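# Swap pink and yellow flowers between their drying pegs

## Task

Exchange the pink and yellow flowers so that each ends up hanging on the peg the other one started on. No stem may be bent out of its shape. At the end the dryer must still hang on its rail, and all flowers must hang upside down (head lowest), each held by a clip on its stem.

## Robot and tools

Robot: two arms, left_arm and right_arm, each with a two-finger parallel gripper and a wrist camera. In the scene frame the origin is at table-top height midway between the nominal bases; +z is up, +x points out over the table, and left_arm sits on the +y side. Arm names do not match image sides. Calibrated bases in the scene frame: left_arm at (+0.010, +0.307, +0.041) m, quat_wxyz (+1.000, 0, 0, -0.011); right_arm at (+0.045, -0.312, +0.038) m, quat_wxyz (+1.000, 0, 0, +0.015).

Frames: every hand position, quaternion, velocity, target and wrist-camera pose for an arm is expressed in that arm's own base frame. Fixed cameras (cam_head_left, cam_head_right, cam_high, cam_low) and the table use the scene frame. The gripper's fingers point along its own +z and open and close along its y. end_effector_position is the point between the pads, about 1 cm back from the fingertips.

Row layout (shared by execute_actions and move): one flat list of 16 numbers covering both arms, even if only one moves. First left_arm: x, y, z, qw, qx, qy, qz, opening; then right_arm in the same order. x, y, z are an absolute goal position in metres and the quaternion (w first) an absolute goal orientation, both in that arm's base frame, so the row is a pose, not an offset. opening runs from -1 (closed) to +1 (fully open, 0.094 m). To hold an arm still, resend the pose from the last result taken before it stopped, with the opening you want; to keep orientation steady, repeat the same quaternion rather than copying a drifted reading. A 0 opening is a real command.

execute_actions(actions, cameras): actions is a list of actions; each action is up to 15 rows, one per 1/30 s control step, and a short action repeats its last row to step 15. An action is rejected for both arms if a goal lies more than 0.6 m from that gripper's starting position along any of its axes. An empty actions list returns state and images. cameras: list of names, ["all"], or []; an unknown name voids the call.

move(target, speed, blend, opening_speed, grip_force, blocking, cameras): target is one 16-number row or a list of up to 15 rows (waypoints), with no 0.6 m limit. Each gripper follows a straight path; all paths finish together, and the move is cut off after 10 s. speed: m/s, 0.002 to 4.3, default 0.25 (turns up to twice that in rad/s), one value or one per waypoint. blend: corner rounding radius in m, default 0 (stop at each waypoint). opening_speed: rate of the commanded opening per second on the -1..+1 scale, at least 0.2. grip_force: per-pad force cap in newtons, 10 to 50, one value or one per arm; it persists, and below 50 the fingers close slowly. blocking=false returns after about 0.5 s while motion continues; a new move takes over from the current point. The result adds a move: line with the outcome (done, off_target, moving, held, fault) and limits (paced = pose clipped, held = steps withheld). Paths do not avoid obstacles or the other arm.

wait(seconds): 0 to 3600; lets the scene run without new commands and returns early if a running move ends. stop(): brakes the running move. zoom_image(camera, region): enlarges region [x0, y0, x1, y1] in pixels (origin top-left, at most 504 wide and 504 high) of a camera's newest image. read_manual(section): licence texts only. finished_scene(scene): ends the current scene, given its number; irreversible, so call only when the flowers are swapped and everything hangs stably without the robot.

Control behaviour: each step the commanded orientation is clipped to within 40 degrees of the measured one, so large turns need several actions. The Hand target line shows where the arm is actually being sent. Friction and load can leave a gripper a few cm off its goal in free air. Printed poses can be off by a few cm.

Result lines: end_effector_position and end_effector_quat_wxyz; Joint positions (last entry is finger opening in m); Joint velocities (may be omitted when all within noise); joint torques (offset, noisy, joints 3 and 4 wrap at ±28 N m); grip_measured (measured opening on the -1..+1 scale, up to about 2.5 mm wide when empty); grip_effort_nm (gripper motor effort, negative = closing; not a pad force, and it does not settle to zero); Tool commands; MOTOR HOT from 85 °C; an OVER-TEMPERATURE FAULT at 100 °C drops that arm for 30 to 60 s or more.

Gripping stems: the stems must not deform, so close with a low grip_force and an opening_speed, and stop near the stem width rather than commanding -1. Pad force rises about 1 N per 0.001 below first contact, then jumps to the force cap near 20 N. Release by commanding an opening clearly above grip_measured.

Avoid: anything falling off the table or left off it; dropping a flower or releasing it while it moves; hitting the dryer, rail or table hard; the two grippers, fingers or wrist cameras touching each other (a gripper closing on the other arm's fingers counts as a press); wrist-camera cables touching objects; paths passing close to an arm's own base (the elbow can whip round); fast moves near contact; long holds with an outstretched arm or pushing at unreachable goals, which heat motors. Loose objects may occasionally be nudged by outside disturbances.

Each tool is called after "Emit:" as name([rows], argument=value, ...), one row to a line, values as JSON.

## Session

Emit:
execute_actions(actions=[])

Scene clock: 0.00 s.
left_arm: end_effector_position=(+0.3951, +0.1380, +0.1074) grip_measured=+1.000 grip_effort_nm=n/a end_effector_quat_wxyz=(+0.416, -0.332, +0.721, +0.443) | right_arm: end_effector_position=(+0.1972, +0.0499, +0.2333) grip_measured=+1.000 grip_effort_nm=n/a end_effector_quat_wxyz=(-0.087, +0.755, -0.650, -0.002)
Joint positions: left_arm=[-0.061 1.502 0.571 0.122 -1.202 -0.389 0.094] | right_arm=[0.15 0.749 0.853 -1.546 -0.117 -1.562 0.094]
Joint velocities: within noise
Joint torques (N m): no reading
Heat: left arm: hottest elbow 32 °C; right arm: hottest waist 31 °C.
Hand target: left_arm +0.4038, +0.1375, +0.1154; +0.425, -0.339, +0.716, +0.438 | right_arm +0.2019, +0.0506, +0.2428; -0.096, +0.755, -0.649, +0.005
Tool commands: left_gripper/opening=+1.0 right_gripper/opening=+1.0

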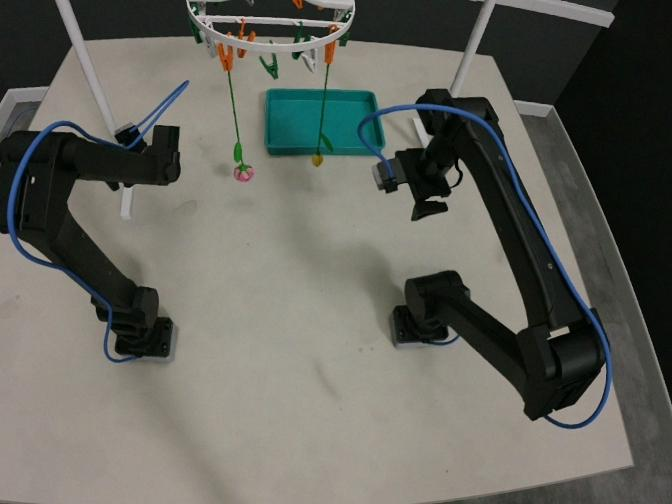

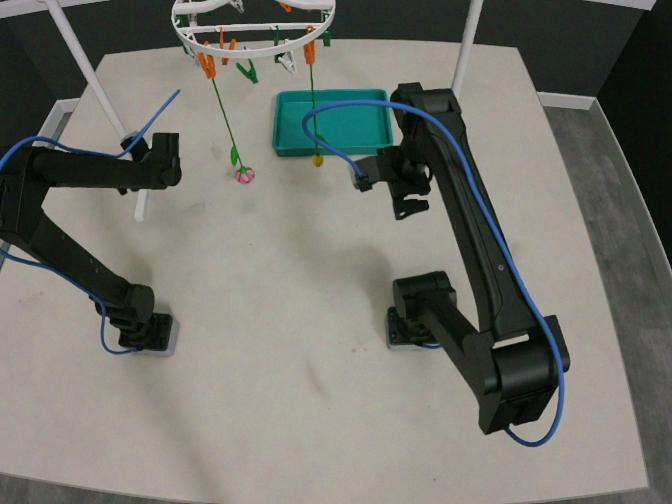

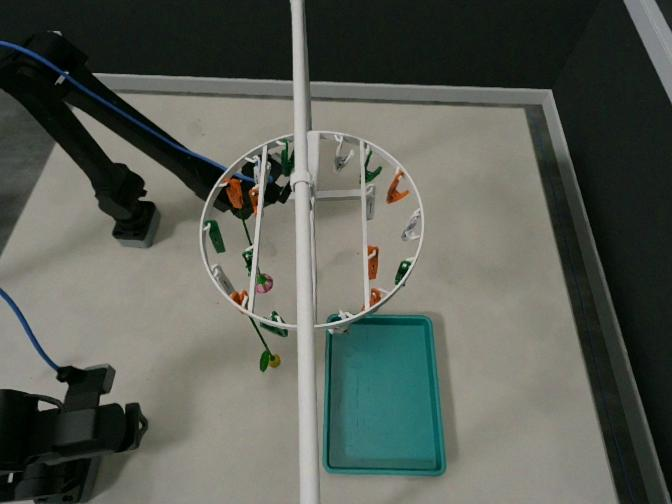

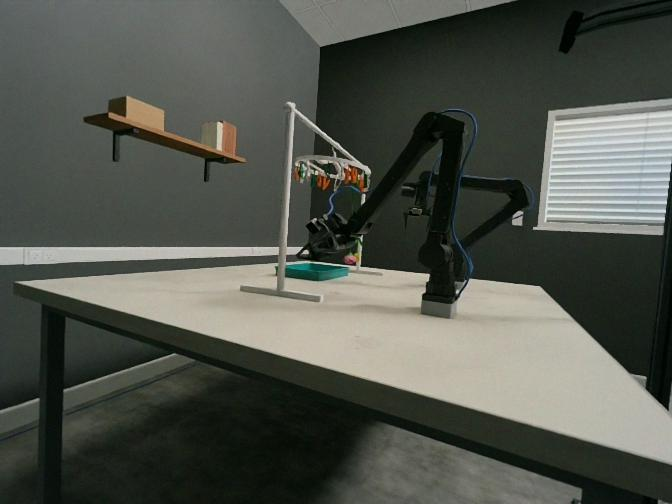

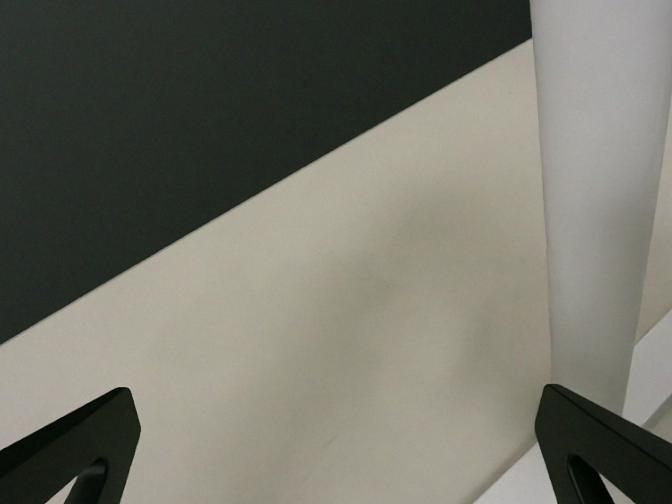

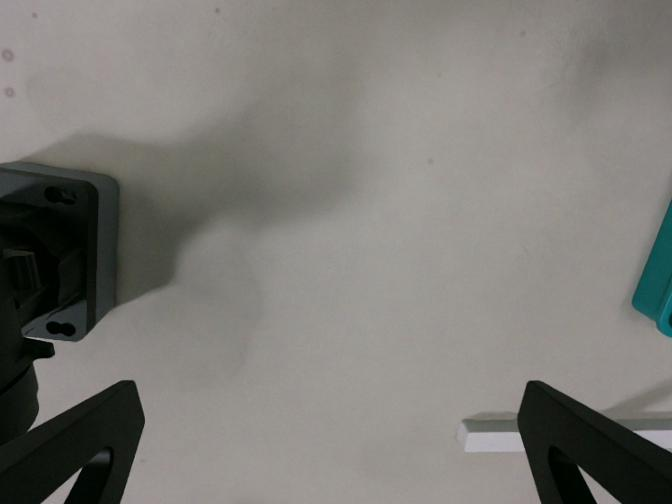

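Emit:
zoom_image(camera="cam_head_left", region=[170, 0, 390, 200])

Emit:
zoom_image(camera="cam_high", region=[180, 110, 450, 390])

Emit:
zoom_image(camera="cam_low", region=[260, 90, 400, 300])

Emit:
zoom_image(camera="cam_head_right", region=[160, 0, 350, 200])

Scaled by 2.291 from the camera's image (finer frame: 960x720).

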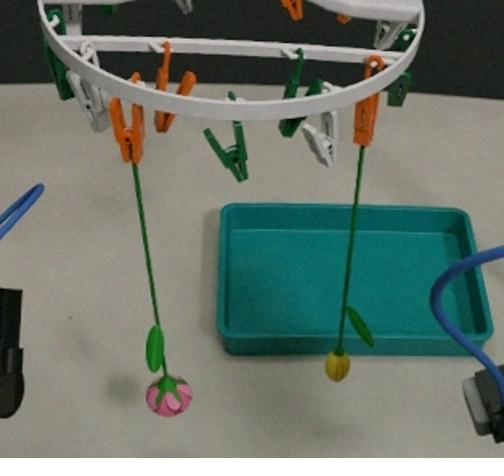

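Scaled by 1.800 from the camera's image (finer frame: 960x720).

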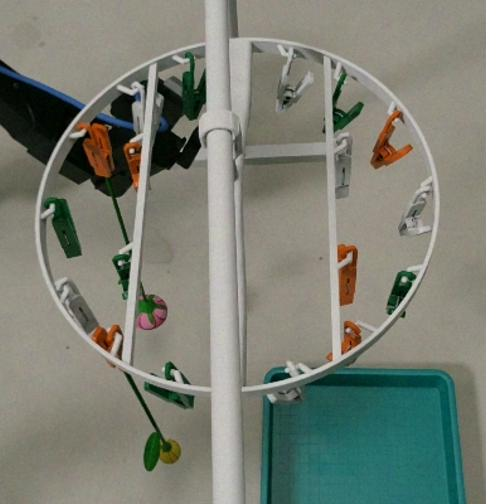

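Scaled by 2.400 from the camera's image (finer frame: 960x720).

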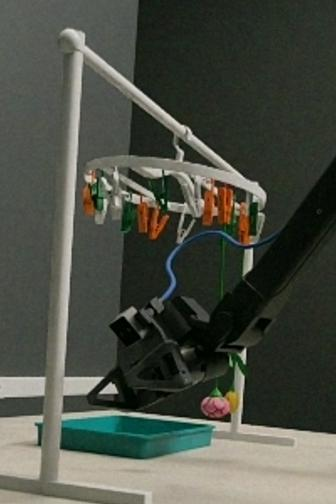

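Scaled by 2.520 from the camera's image (finer frame: 960x720).

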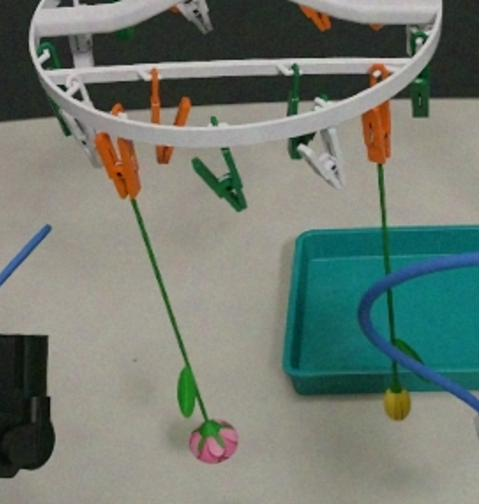

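Emit:
move(target=[0.2,-0.203,0.379,0.7071,0,0.7071,0,1,0.181,0.207,0.382,0.7071,0,0.7071,0,1], cameras=["all"])

Scene clock: 42.17 s.
left_arm: end_effector_position=(+0.2008, -0.1984, +0.3716) grip_measured=+1.000 grip_effort_nm=-0.03 end_effector_quat_wxyz=(+0.705, +0.005, +0.709, +0.011) | right_arm: end_effector_position=(+0.1827, +0.2062, +0.3825) grip_measured=+1.000 grip_effort_nm=0.00 end_effector_quat_wxyz=(+0.703, +0.005, +0.711, -0.003)
Joint positions: left_arm=[-1.435 0.595 0.534 0.021 -1.444 -0.019 0.094] | right_arm=[1.531 0.636 0.639 -0.374 1.541 0.374 0.094]
Joint torques (N m): left_arm=[2.08 0.56 9.78 2.32 0.11 0.05] | right_arm=[1.38 0.5 8.69 1.95 0.34 -0.11]
Heat: left arm: hottest elbow 38 °C; right arm: hottest elbow 32 °C.
Hand target: left_arm +0.1999, -0.2028, +0.3790; +0.706, +0.000, +0.708, +0.000 | right_arm +0.1807, +0.2071, +0.3820; +0.704, +0.001, +0.711, -0.001
Off the commanded pose: left_arm 0.009 m, 1 deg | right_arm 0.002 m, 1 deg.
move: done
cam_left_wrist: T_world_to_cam=[[0.01396, -0.99926, -0.03593, -0.18778], [-0.42589, 0.02657, -0.90439, 0.46465], [0.90467, 0.02793, -0.4252, 0.07432]] pos_world=[0.13328, -0.20206, 0.44508]
cam_right_wrist: T_world_to_cam=[[-0.0064, -0.99996, 0.00602, 0.20402], [-0.42526, -0.00273, -0.90507, 0.46475], [0.90505, -0.00835, -0.42523, 0.08778]] pos_world=[0.1195, 0.20602, 0.45674]

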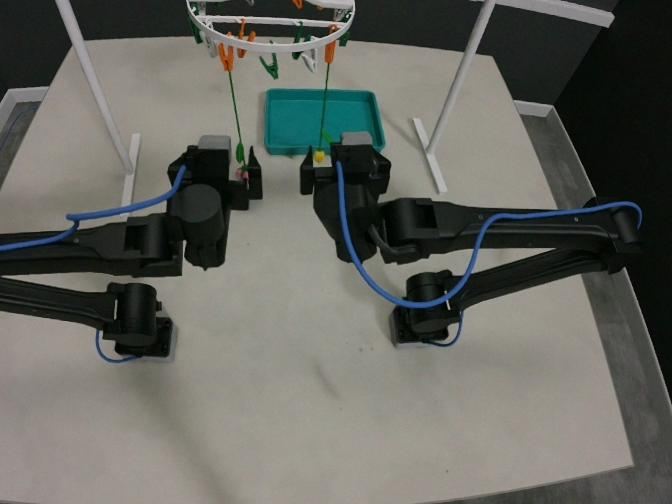

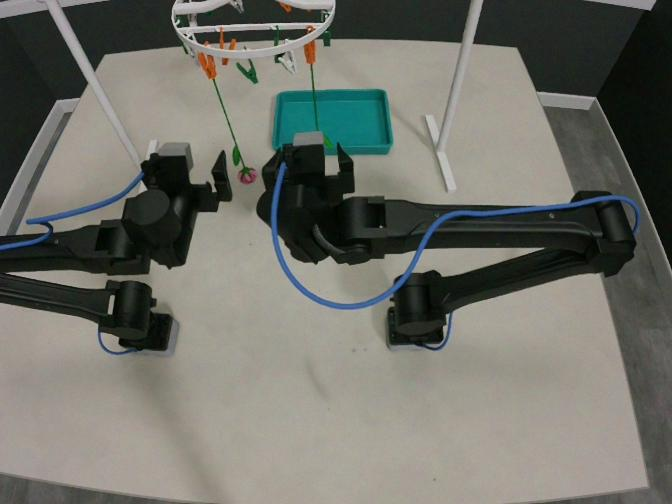

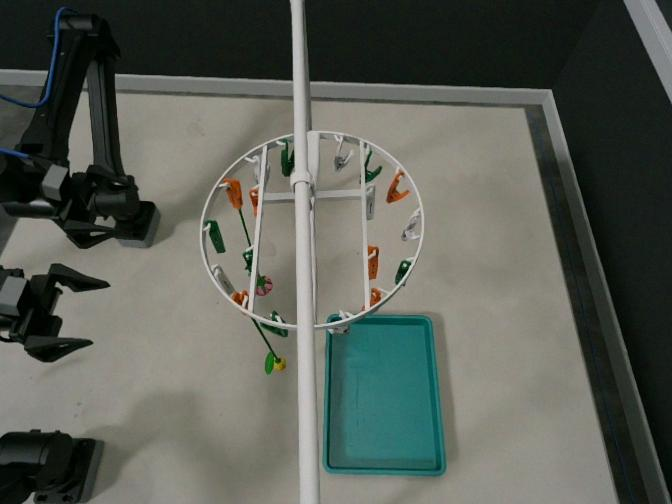

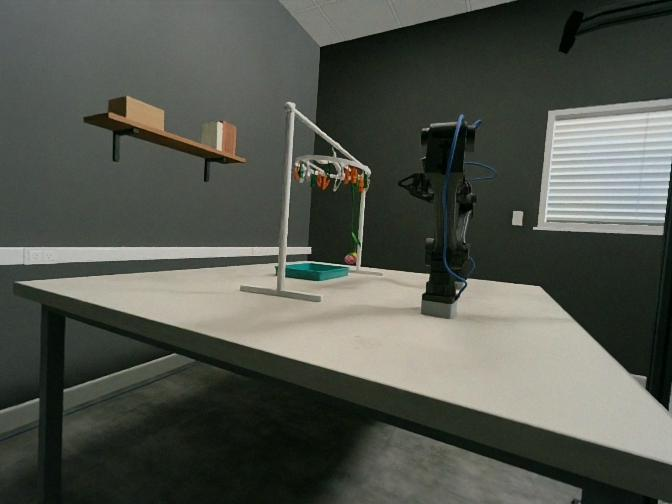

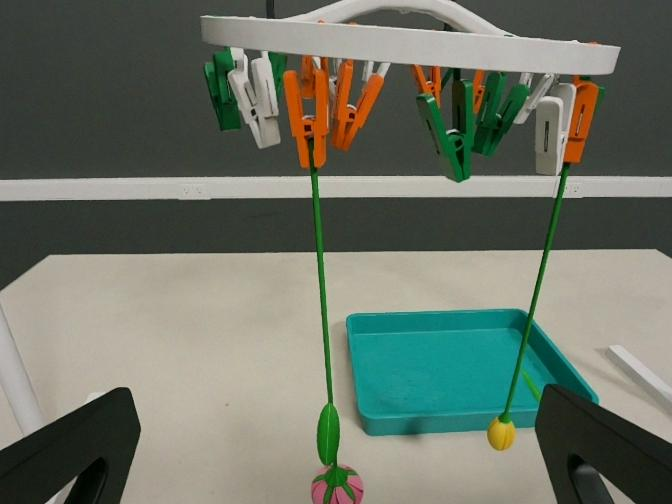

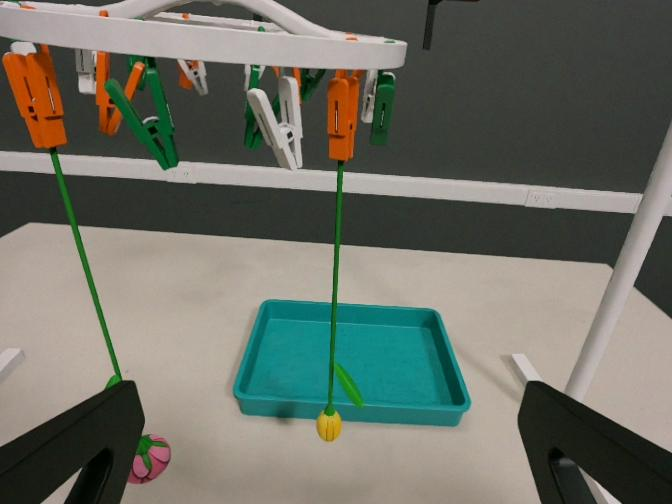

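Emit:
zoom_image(camera="cam_left_wrist", region=[190, 10, 410, 200])

Emit:
zoom_image(camera="cam_left_wrist", region=[400, 20, 640, 210])

Emit:
zoom_image(camera="cam_right_wrist", region=[220, 30, 430, 190])

Emit:
zoom_image(camera="cam_right_wrist", region=[0, 30, 210, 190])

Scaled by 2.291 from the camera's image (finer frame: 960x720).

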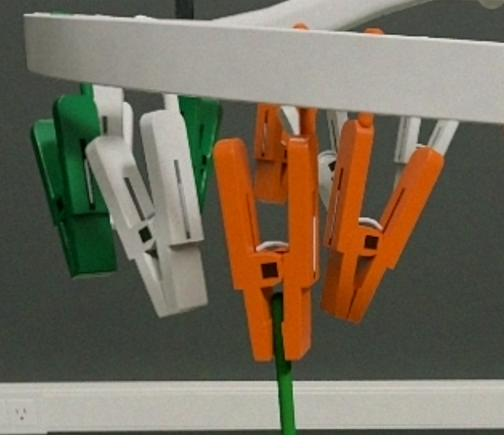

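Scaled by 2.100 from the camera's image (finer frame: 960x720).

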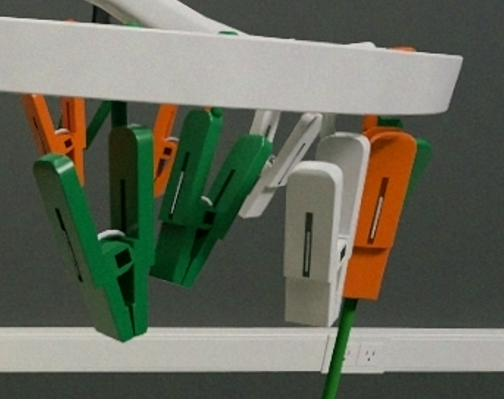

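Scaled by 2.400 from the camera's image (finer frame: 960x720).

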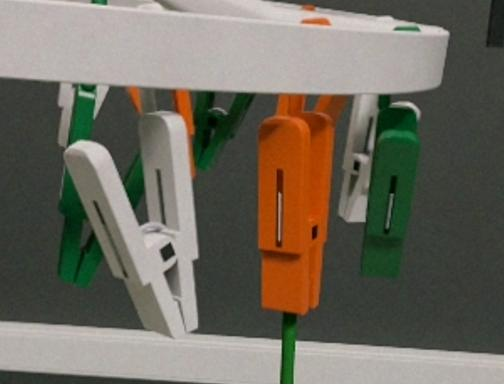

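Scaled by 2.400 from the camera's image (finer frame: 960x720).

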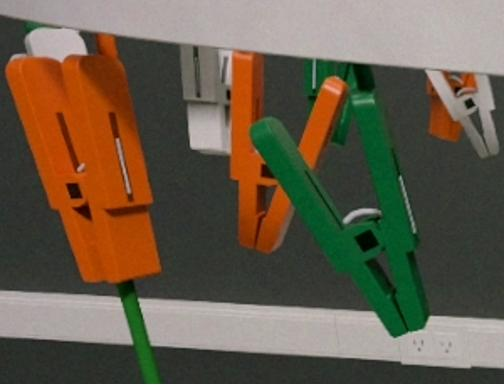

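Emit:
move(target=[0.2,-0.203,0.379,0.7071,0,0.7071,0,1,0.354,0.106,0.35,0.7643,-0.2343,0.3978,0.4502,1], cameras=["cam_right_wrist","cam_head_right","cam_high"])

Emit:
zoom_image(camera="cam_right_wrist", region=[100, 0, 600, 400])

Scene clock: 85.67 s.
left_arm: end_effector_position=(+0.2008, -0.1985, +0.3721) grip_measured=+1.000 grip_effort_nm=-0.03 end_effector_quat_wxyz=(+0.705, +0.005, +0.709, +0.011) | right_arm: end_effector_position=(+0.3455, +0.1092, +0.3350) grip_measured=+1.000 grip_effort_nm=0.00 end_effector_quat_wxyz=(+0.737, -0.217, +0.494, +0.407)
Joint positions: left_arm=[-1.435 0.596 0.534 0.027 -1.444 -0.013 0.094] | right_arm=[-0.064 1.2 0.325 1.568 -0.856 0.651 0.094]
Joint torques (N m): left_arm=[2.08 0.56 9.68 2.35 0.11 0.08] | right_arm=[0.03 -3.37 8.92 1.74 0.39 0.16]
Heat: left arm: hottest elbow 47 °C; right arm: hottest elbow 35 °C.
Hand target: left_arm +0.1999, -0.2029, +0.3789; +0.707, +0.000, +0.708, +0.000 | right_arm +0.3532, +0.1064, +0.3503; +0.746, -0.221, +0.480, +0.406
Off the commanded pose: left_arm 0.008 m, 1 deg | right_arm 0.018 m, 13 deg.
joint sent to its limit (right arm) — joint 4 (wrist pitch), upper limit. The joint targets are off in orientation, not in position.
move: off_target (right_arm)
cam_right_wrist: T_world_to_cam=[[0.8159, -0.57373, -0.07165, -0.19634], [-0.0557, 0.04535, -0.99742, 0.3887], [0.5755, 0.81779, 0.00505, -0.20103]] pos_world=[0.29754, 0.03412, 0.37464]
Images, in order (width x height): cam_head_right 672x504, cam_high 672x504, cam_right_wrist 672x504.

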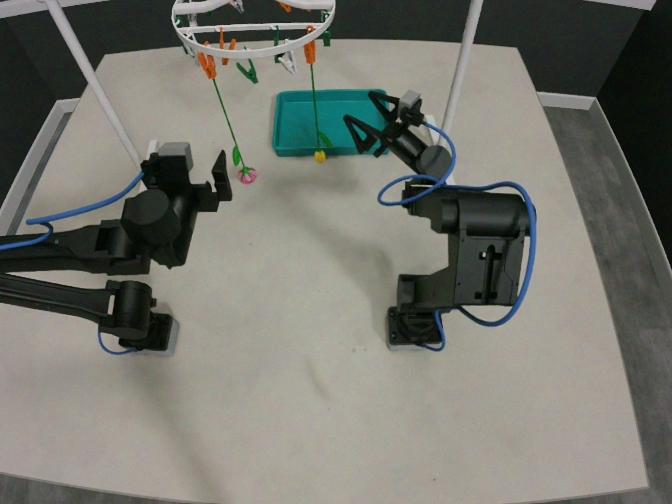

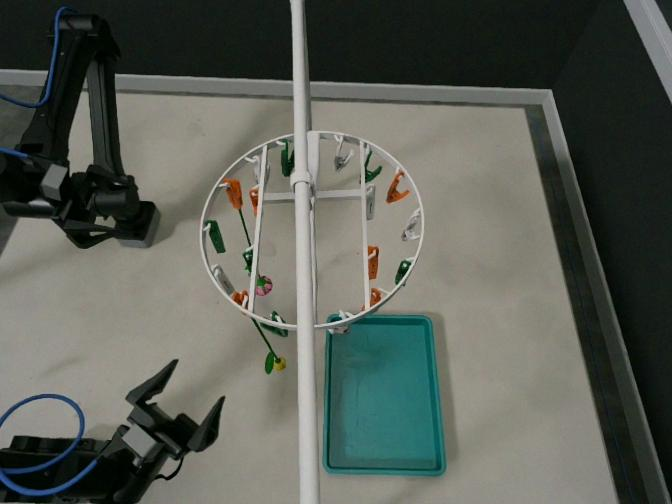

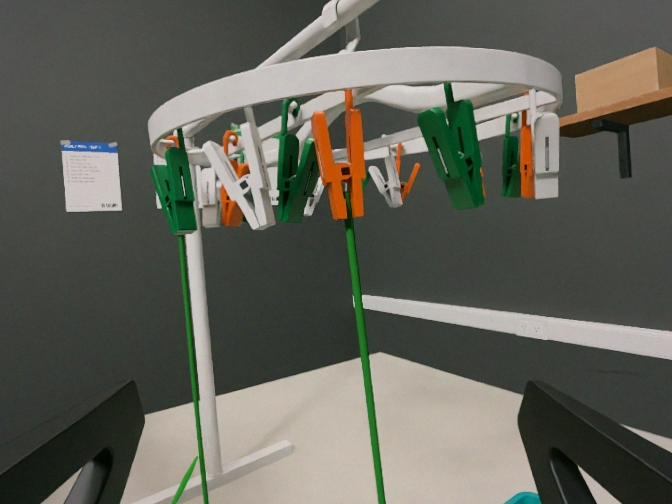

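Scaled by 1.008 from the camera's image (finer frame: 960x720).

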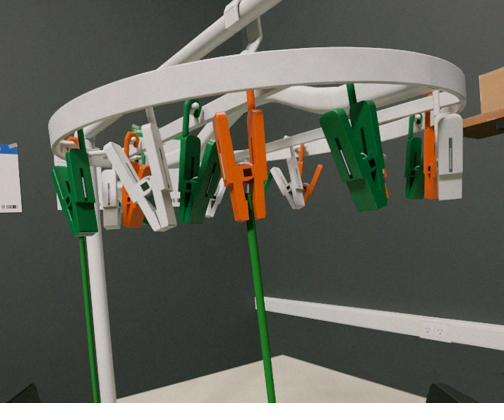

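Emit:
move(target=[0.2,-0.203,0.379,0.7071,0,0.7071,0,1,0.393,0.157,0.42,0.7376,-0.2605,0.4699,0.4089,-0.04], cameras=["cam_right_wrist","cam_head_right"])

Scene clock: 98.13 s.
left_arm: end_effector_position=(+0.2008, -0.1985, +0.3721) grip_measured=+1.000 grip_effort_nm=-0.03 end_effector_quat_wxyz=(+0.705, +0.005, +0.709, +0.011) | right_arm: end_effector_position=(+0.3847, +0.1522, +0.3997) grip_measured=-0.039 grip_effort_nm=-0.08 end_effector_quat_wxyz=(+0.727, -0.248, +0.487, +0.416)
Joint positions: left_arm=[-1.435 0.596 0.534 0.027 -1.444 -0.012 0.094] | right_arm=[0.066 1.135 0.532 1.237 -0.82 0.541 0.045]
Joint torques (N m): left_arm=[2.08 0.56 9.68 2.35 0.11 0.09] | right_arm=[1.38 -4.42 11.3 0.95 0.35 -0.13]
Heat: left arm: hottest elbow 48 °C; right arm: hottest elbow 36 °C.
Hand target: left_arm +0.1999, -0.2029, +0.3789; +0.707, +0.000, +0.708, +0.000 | right_arm +0.3917, +0.1565, +0.4198; +0.738, -0.260, +0.470, +0.409
Off the commanded pose: left_arm 0.008 m, 1 deg | right_arm 0.022 m, 3 deg.
move: off_target (right_arm)
cam_right_wrist: T_world_to_cam=[[0.84762, -0.5295, -0.03429, -0.23286], [-0.03562, 0.00769, -0.99934, 0.45221], [0.52941, 0.84828, -0.01235, -0.23905]] pos_world=[0.34004, 0.076, 0.44098]
Images, in order (width x height): cam_head_right 672x504, cam_right_wrist 672x504.

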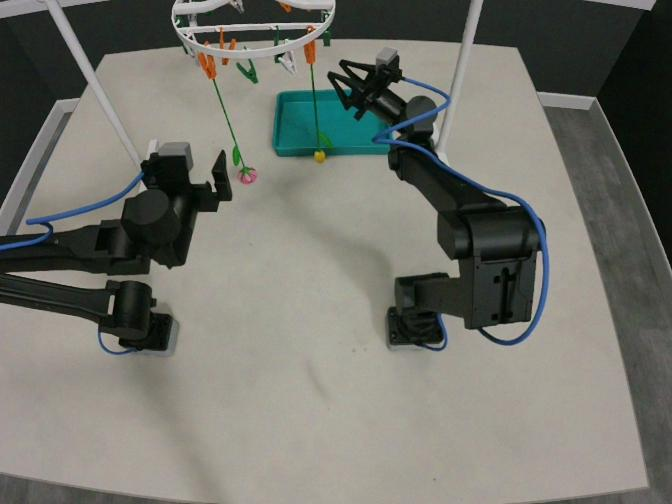

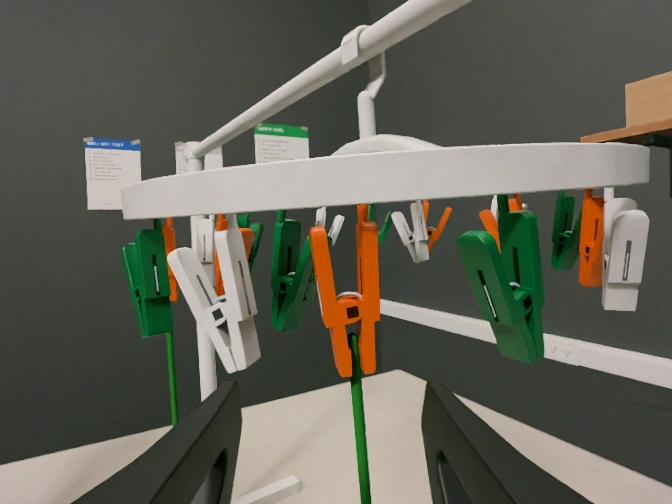

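Emit:
move([
  [0.2,-0.203,0.379,0.7071,0,0.7071,0,1,0.399,0.158,0.432,0.7376,-0.2605,0.4699,0.4089,-0.04],
  [0.2,-0.203,0.379,0.7071,0,0.7071,0,1,0.413,0.181,0.445,0.7376,-0.2605,0.4699,0.4089,-0.04],
], speed=0.1, cameras=["cam_right_wrist"])

Scene clock: 104.90 s.
left_arm: end_effector_position=(+0.2008, -0.1985, +0.3721) grip_measured=+1.000 grip_effort_nm=-0.03 end_effector_quat_wxyz=(+0.705, +0.005, +0.709, +0.011) | right_arm: end_effector_position=(+0.4052, +0.1755, +0.4229) grip_measured=-0.039 grip_effort_nm=-0.08 end_effector_quat_wxyz=(+0.726, -0.249, +0.487, +0.416)
Joint positions: left_arm=[-1.435 0.596 0.534 0.027 -1.444 -0.012 0.094] | right_arm=[0.133 1.149 0.623 1.116 -0.766 0.483 0.045]
Joint torques (N m): left_arm=[2.08 0.56 9.68 2.35 0.11 0.09] | right_arm=[1.26 -5.3 11.92 1.07 0.32 -0.15]
Heat: left arm: hottest elbow 48 °C; right arm: hottest elbow 37 °C.
Hand target: left_arm +0.1999, -0.2029, +0.3789; +0.707, +0.000, +0.708, +0.000 | right_arm +0.4116, +0.1804, +0.4446; +0.738, -0.260, +0.470, +0.409
Off the commanded pose: left_arm 0.008 m, 1 deg | right_arm 0.024 m, 3 deg.
move: off_target (right_arm)
cam_right_wrist: T_world_to_cam=[[0.84762, -0.52951, -0.03398, -0.23732], [-0.03685, 0.00515, -0.99931, 0.47693], [0.52932, 0.84829, -0.01515, -0.2681]] pos_world=[0.36064, 0.0993, 0.46448]

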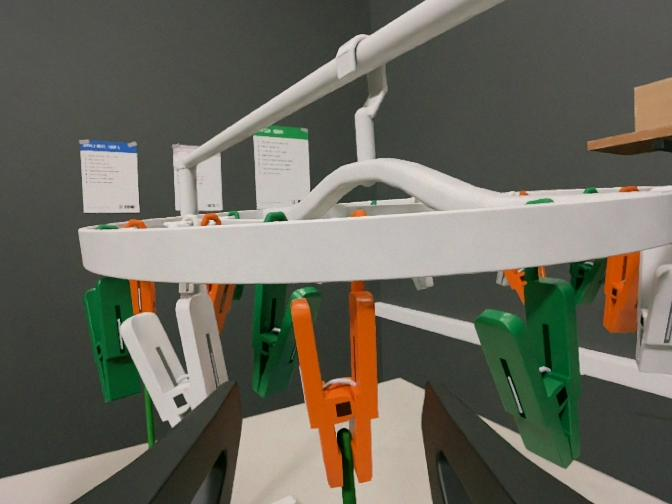

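Emit:
move(target=[0.2,-0.203,0.379,0.7071,0,0.7071,0,1,0.4281,0.2081,0.4566,0.7376,-0.2605,0.4699,0.4089,-0.04], speed=0.06, cameras=["cam_right_wrist","cam_left_wrist"])

Scene clock: 111.73 s.
left_arm: end_effector_position=(+0.2008, -0.1985, +0.3721) grip_measured=+1.000 grip_effort_nm=-0.03 end_effector_quat_wxyz=(+0.705, +0.005, +0.709, +0.011) | right_arm: end_effector_position=(+0.4203, +0.2019, +0.4337) grip_measured=-0.039 grip_effort_nm=-0.08 end_effector_quat_wxyz=(+0.726, -0.250, +0.488, +0.415)
Joint positions: left_arm=[-1.435 0.596 0.534 0.027 -1.444 -0.012 0.094] | right_arm=[0.204 1.18 0.686 1.048 -0.708 0.429 0.045]
Joint torques (N m): left_arm=[2.08 0.5 9.69 2.35 0.11 0.09] | right_arm=[1.14 -6.07 12.25 1.13 0.29 -0.15]
Heat: left arm: hottest elbow 49 °C; right arm: hottest elbow 38 °C.
Hand target: left_arm +0.1999, -0.2029, +0.3789; +0.707, +0.000, +0.708, +0.000 | right_arm +0.4267, +0.2075, +0.4560; +0.738, -0.260, +0.470, +0.409
Off the commanded pose: left_arm 0.008 m, 1 deg | right_arm 0.025 m, 3 deg.
move: off_target (right_arm)
cam_left_wrist: T_world_to_cam=[[0.01389, -0.99927, -0.03566, -0.18797], [-0.42519, 0.02637, -0.90472, 0.46512], [0.905, 0.02773, -0.42451, 0.07414]] pos_world=[0.13328, -0.20216, 0.44558]
cam_right_wrist: T_world_to_cam=[[0.84788, -0.52919, -0.03236, -0.23657], [-0.03655, 0.00256, -0.99933, 0.48857], [0.52892, 0.8485, -0.01717, -0.2974]] pos_world=[0.37574, 0.12591, 0.47547]
Images, in order (width x height): cam_left_wrist 672x504, cam_right_wrist 672x504.

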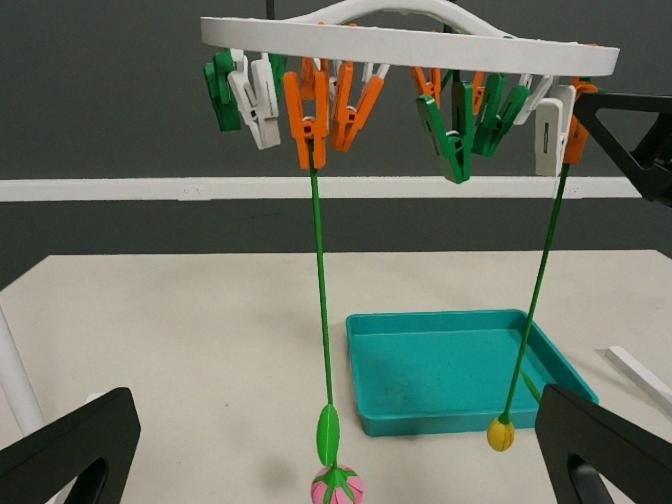

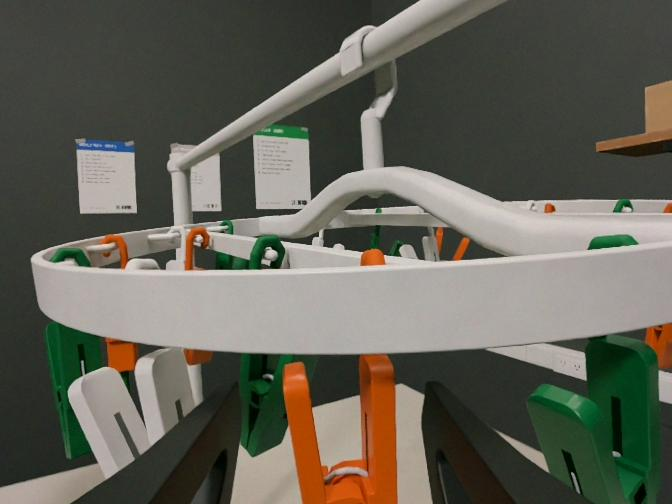

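Emit:
move(target=[0.355,-0.29,0.27,0.6645,0.2418,0.6645,-0.2418,1,0.4281,0.2081,0.4566,0.7376,-0.2605,0.4699,0.4089,-0.04], cameras=["all"])

Scene clock: 120.27 s.
left_arm: end_effector_position=(+0.3455, -0.2874, +0.2534) grip_measured=+1.000 grip_effort_nm=-0.03 end_effector_quat_wxyz=(+0.648, +0.246, +0.678, -0.243) | right_arm: end_effector_position=(+0.4203, +0.2019, +0.4337) grip_measured=-0.039 grip_effort_nm=-0.08 end_effector_quat_wxyz=(+0.726, -0.250, +0.488, +0.415)
Joint positions: left_arm=[-0.685 1.063 0.414 0.608 0.021 -0.01 0.094] | right_arm=[0.204 1.18 0.686 1.048 -0.708 0.428 0.045]
Joint torques (N m): left_arm=[3.19 -3.49 9.55 3.19 0.1 0.17] | right_arm=[1.2 -6.18 12.19 1.1 0.3 -0.13]
Heat: left arm: hottest elbow 49 °C; right arm: hottest elbow 38 °C.
Hand target: left_arm +0.3544, -0.2895, +0.2700; +0.664, +0.242, +0.665, -0.242 | right_arm +0.4267, +0.2075, +0.4560; +0.738, -0.260, +0.470, +0.409
Off the commanded pose: left_arm 0.019 m, 2 deg | right_arm 0.025 m, 3 deg.
move: off_target (left_arm, right_arm)
cam_left_wrist: T_world_to_cam=[[-0.64439, -0.76469, -0.00298, 0.00353], [-0.34842, 0.29707, -0.88902, 0.46881], [0.68071, -0.57184, -0.45786, -0.19113]] pos_world=[0.29572, -0.24587, 0.32928]
cam_right_wrist: T_world_to_cam=[[0.84772, -0.5295, -0.03172, -0.23669], [-0.03606, 0.00214, -0.99935, 0.48844], [0.52922, 0.84831, -0.01728, -0.29739]] pos_world=[0.37564, 0.12591, 0.47548]

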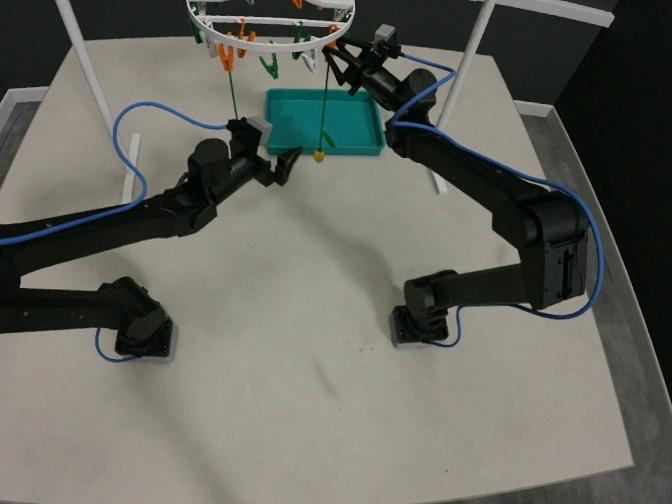

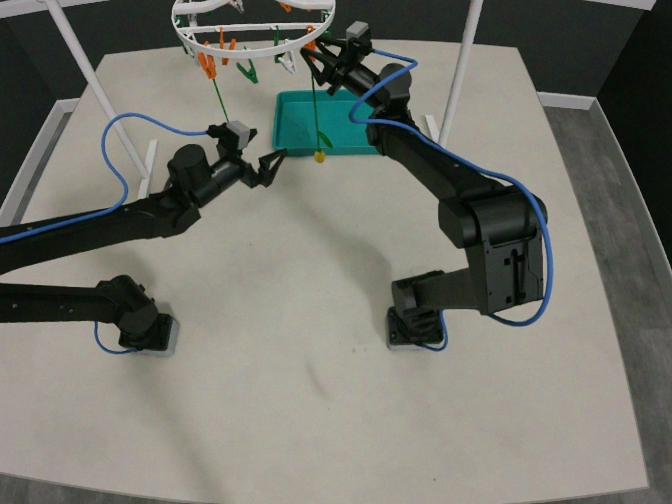

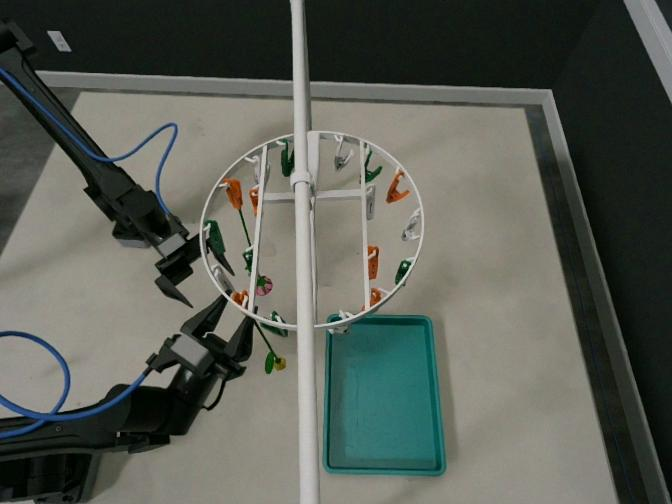

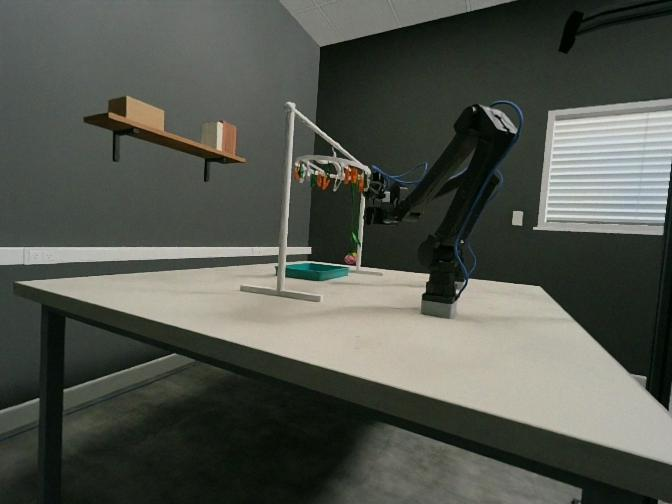

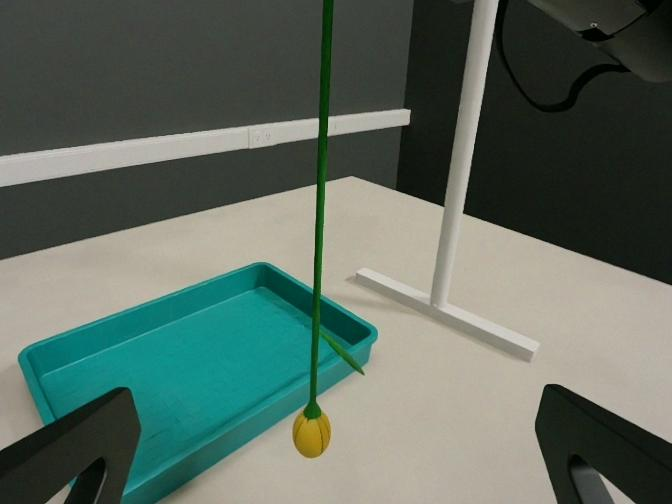

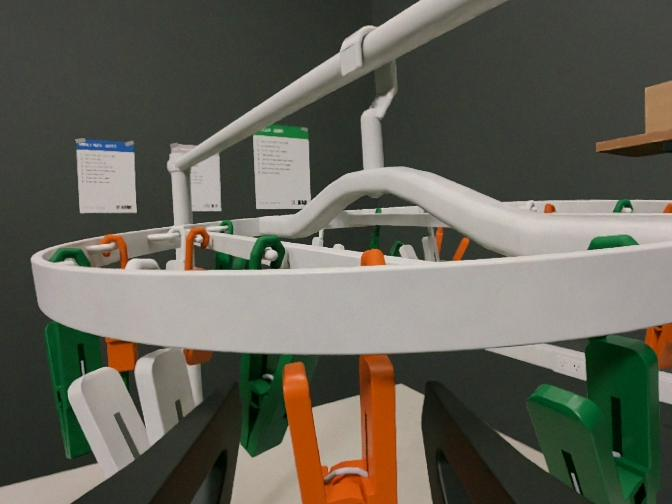

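Emit:
move(target=[0.421,-0.335,0.28,0.6645,0.2418,0.6645,-0.2418,1,0.4281,0.2081,0.4566,0.7376,-0.2605,0.4699,0.4089,-0.04], speed=0.15, cameras=["cam_left_wrist","cam_head_left"])

Scene clock: 126.37 s.
left_arm: end_effector_position=(+0.4040, -0.3278, +0.2510) grip_measured=+1.000 grip_effort_nm=-0.03 end_effector_quat_wxyz=(+0.640, +0.248, +0.686, -0.240) | right_arm: end_effector_position=(+0.4203, +0.2019, +0.4337) grip_measured=-0.039 grip_effort_nm=-0.08 end_effector_quat_wxyz=(+0.726, -0.250, +0.488, +0.415)
Joint positions: left_arm=[-0.668 1.285 0.586 0.633 0.038 -0.01 0.094] | right_arm=[0.204 1.18 0.686 1.048 -0.708 0.428 0.045]
Joint torques (N m): left_arm=[3.25 -6.07 11.12 3.12 0.09 0.18] | right_arm=[1.26 -6.24 12.22 1.18 0.31 -0.15]
Heat: left arm: hottest elbow 48 °C; right arm: hottest elbow 38 °C.
Hand target: left_arm +0.4192, -0.3335, +0.2799; +0.664, +0.242, +0.665, -0.241 | right_arm +0.4267, +0.2075, +0.4560; +0.738, -0.260, +0.470, +0.409
Off the commanded pose: left_arm 0.034 m, 4 deg | right_arm 0.025 m, 3 deg.
move: off_target (left_arm, right_arm)
cam_left_wrist: T_world_to_cam=[[-0.64471, -0.76443, -0.00143, 0.01021], [-0.36562, 0.31, -0.87763, 0.50743], [0.67132, -0.56529, -0.47934, -0.24372]] pos_world=[0.35572, -0.28727, 0.32853]
Images, in order (width x height): cam_head_left 672x504, cam_left_wrist 672x504.

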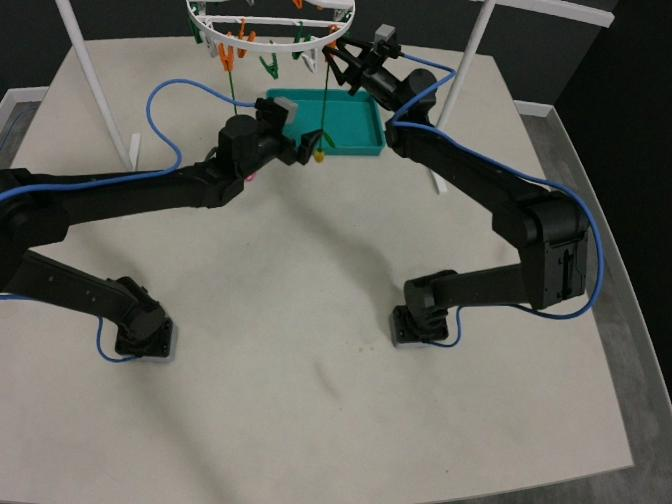

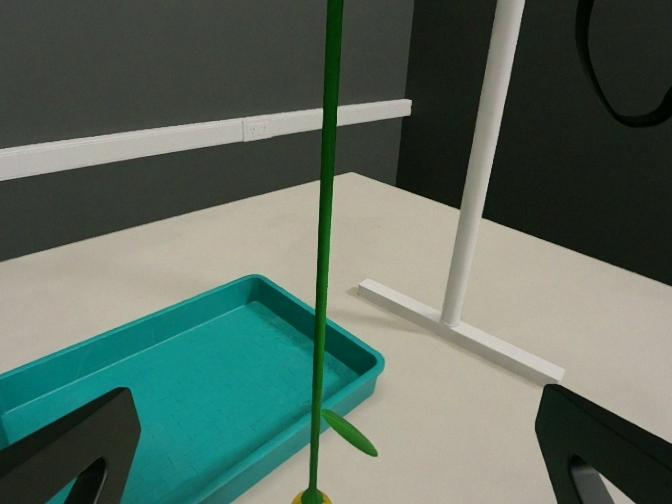

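Emit:
move(target=[0.469,-0.371,0.292,0.6873,0.2332,0.6409,-0.2501,1,0.4281,0.2081,0.4566,0.7376,-0.2605,0.4699,0.4089,-0.04], speed=0.12, cameras=["cam_left_wrist","cam_head_left","cam_head_right"])

Scene clock: 132.13 s.
left_arm: end_effector_position=(+0.4523, -0.3652, +0.2662) grip_measured=+1.000 grip_effort_nm=-0.03 end_effector_quat_wxyz=(+0.665, +0.240, +0.662, -0.249) | right_arm: end_effector_position=(+0.4203, +0.2019, +0.4337) grip_measured=-0.039 grip_effort_nm=-0.08 end_effector_quat_wxyz=(+0.726, -0.250, +0.488, +0.415)
Joint positions: left_arm=[-0.667 1.453 0.738 0.723 0.04 -0.01 0.094] | right_arm=[0.204 1.18 0.686 1.048 -0.708 0.428 0.045]
Joint torques (N m): left_arm=[3.31 -8.35 10.95 3.08 0.09 0.14] | right_arm=[1.26 -6.18 12.19 1.1 0.29 -0.14]
Heat: left arm: hottest elbow 48 °C; right arm: hottest elbow 38 °C.
Hand target: left_arm +0.4672, -0.3697, +0.2918; +0.687, +0.233, +0.641, -0.250 | right_arm +0.4267, +0.2075, +0.4560; +0.738, -0.260, +0.470, +0.409
Off the commanded pose: left_arm 0.031 m, 4 deg | right_arm 0.025 m, 3 deg.
move: off_target (left_arm, right_arm)
cam_left_wrist: T_world_to_cam=[[-0.64514, -0.76405, -0.00388, 0.01373], [-0.31345, 0.26929, -0.91062, 0.52031], [0.6968, -0.58627, -0.41323, -0.32688]] pos_world=[0.39972, -0.32127, 0.33878]
Images, in order (width x height): cam_head_left 672x504, cam_head_right 672x504, cam_left_wrist 672x504.

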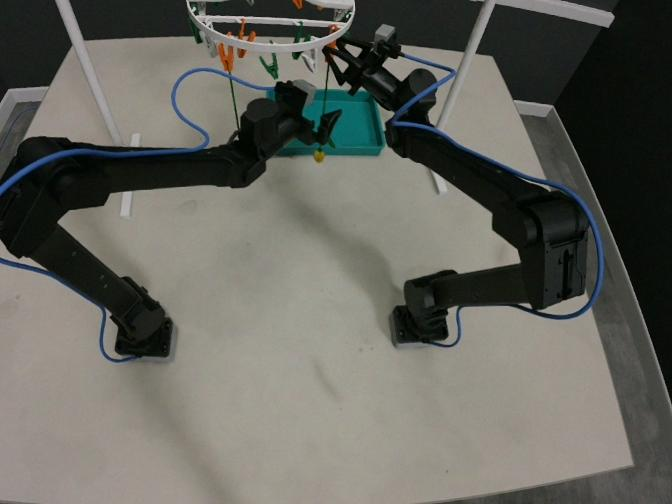

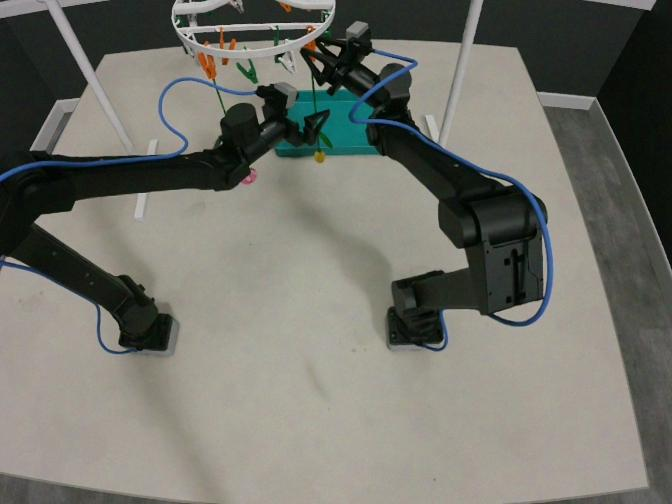

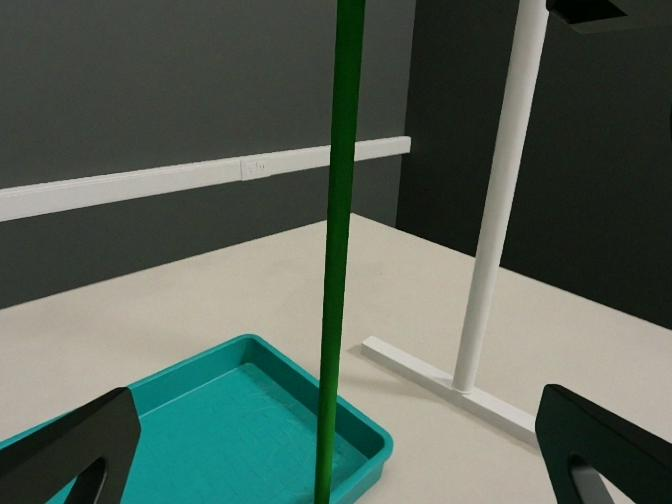

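Emit:
move(target=[0.4736,-0.3702,0.292,0.6873,0.2332,0.6409,-0.2501,1,0.4281,0.2081,0.4566,0.7376,-0.2605,0.4699,0.4089,-0.04], speed=0.12)

Emit:
move(target=[0.4736,-0.3702,0.292,0.6873,0.2332,0.6409,-0.2501,-1,0.4281,0.2081,0.4566,0.7376,-0.2605,0.4699,0.4089,-0.04], grip_force=[25,50], cameras=["cam_left_wrist","cam_right_wrist"])

Scene clock: 137.53 s.
left_arm: end_effector_position=(+0.4571, -0.3644, +0.2662) grip_measured=+1.000 grip_effort_nm=-0.03 end_effector_quat_wxyz=(+0.665, +0.240, +0.662, -0.249) | right_arm: end_effector_position=(+0.4203, +0.2019, +0.4337) grip_measured=-0.039 grip_effort_nm=-0.08 end_effector_quat_wxyz=(+0.726, -0.250, +0.488, +0.415)
Joint positions: left_arm=[-0.658 1.461 0.747 0.723 0.048 -0.01 0.094] | right_arm=[0.204 1.18 0.686 1.048 -0.708 0.428 0.045]
Joint torques (N m): left_arm=[3.25 -8.35 10.91 3.06 0.08 0.13] | right_arm=[1.32 -6.12 12.18 1.17 0.29 -0.12]
Heat: left arm: hottest elbow 47 °C; right arm: hottest elbow 38 °C.
Hand target: left_arm +0.4720, -0.3689, +0.2919; +0.687, +0.233, +0.641, -0.250 | right_arm +0.4267, +0.2075, +0.4560; +0.738, -0.260, +0.470, +0.409
Off the commanded pose: left_arm 0.031 m, 4 deg | right_arm 0.025 m, 3 deg.
move: off_target (left_arm, right_arm)

Scene clock: 142.60 s.
left_arm: end_effector_position=(+0.4571, -0.3645, +0.2662) grip_measured=-0.676 grip_effort_nm=-0.12 end_effector_quat_wxyz=(+0.665, +0.240, +0.662, -0.249) | right_arm: end_effector_position=(+0.4203, +0.2019, +0.4337) grip_measured=-0.039 grip_effort_nm=-0.08 end_effector_quat_wxyz=(+0.726, -0.250, +0.488, +0.415)
Joint positions: left_arm=[-0.658 1.461 0.747 0.723 0.048 -0.01 0.015] | right_arm=[0.204 1.18 0.686 1.048 -0.708 0.428 0.045]
Joint velocities: left_arm=[0.015 0.015 -0.002 -0.002 -0.081 0.051 -0.015] | right_arm=[within noise]
Joint torques (N m): left_arm=[3.31 -8.29 10.93 3.06 0.09 0.13] | right_arm=[1.26 -5.89 12.23 1.2 0.29 -0.15]
Heat: left arm: hottest elbow 49 °C; right arm: hottest elbow 38 °C.
Hand target: left_arm +0.4720, -0.3689, +0.2919; +0.687, +0.233, +0.641, -0.250 | right_arm +0.4267, +0.2075, +0.4560; +0.738, -0.260, +0.470, +0.409
Off the commanded pose: left_arm 0.031 m, 4 deg | right_arm 0.025 m, 3 deg.
grip_force (N): 25, 50
move: moving (left_arm; no rest 5 s after the path's end), off_target (right_arm)
cam_left_wrist: T_world_to_cam=[[-0.64487, -0.76428, -0.00393, 0.01713], [-0.31324, 0.26898, -0.91079, 0.52146], [0.69715, -0.58611, -0.41286, -0.32996]] pos_world=[0.40442, -0.32057, 0.33878]
cam_right_wrist: T_world_to_cam=[[0.84772, -0.5295, -0.03172, -0.23669], [-0.03606, 0.00214, -0.99935, 0.48844], [0.52922, 0.84831, -0.01728, -0.29739]] pos_world=[0.37564, 0.12591, 0.47548]

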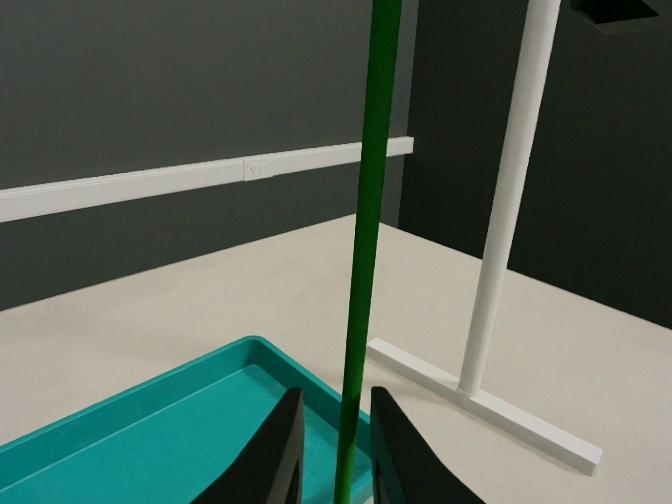

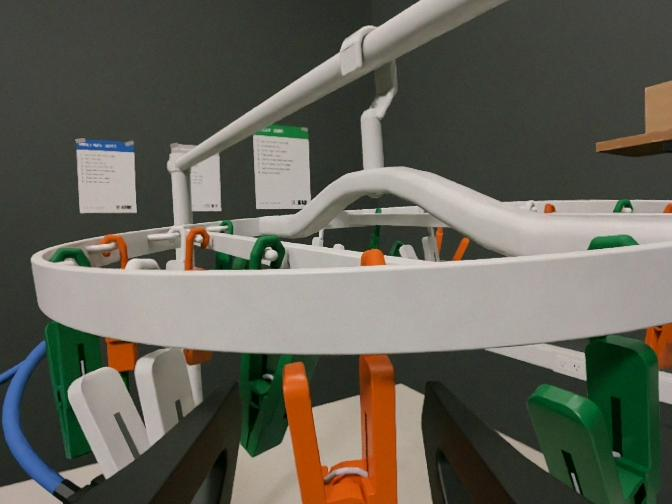

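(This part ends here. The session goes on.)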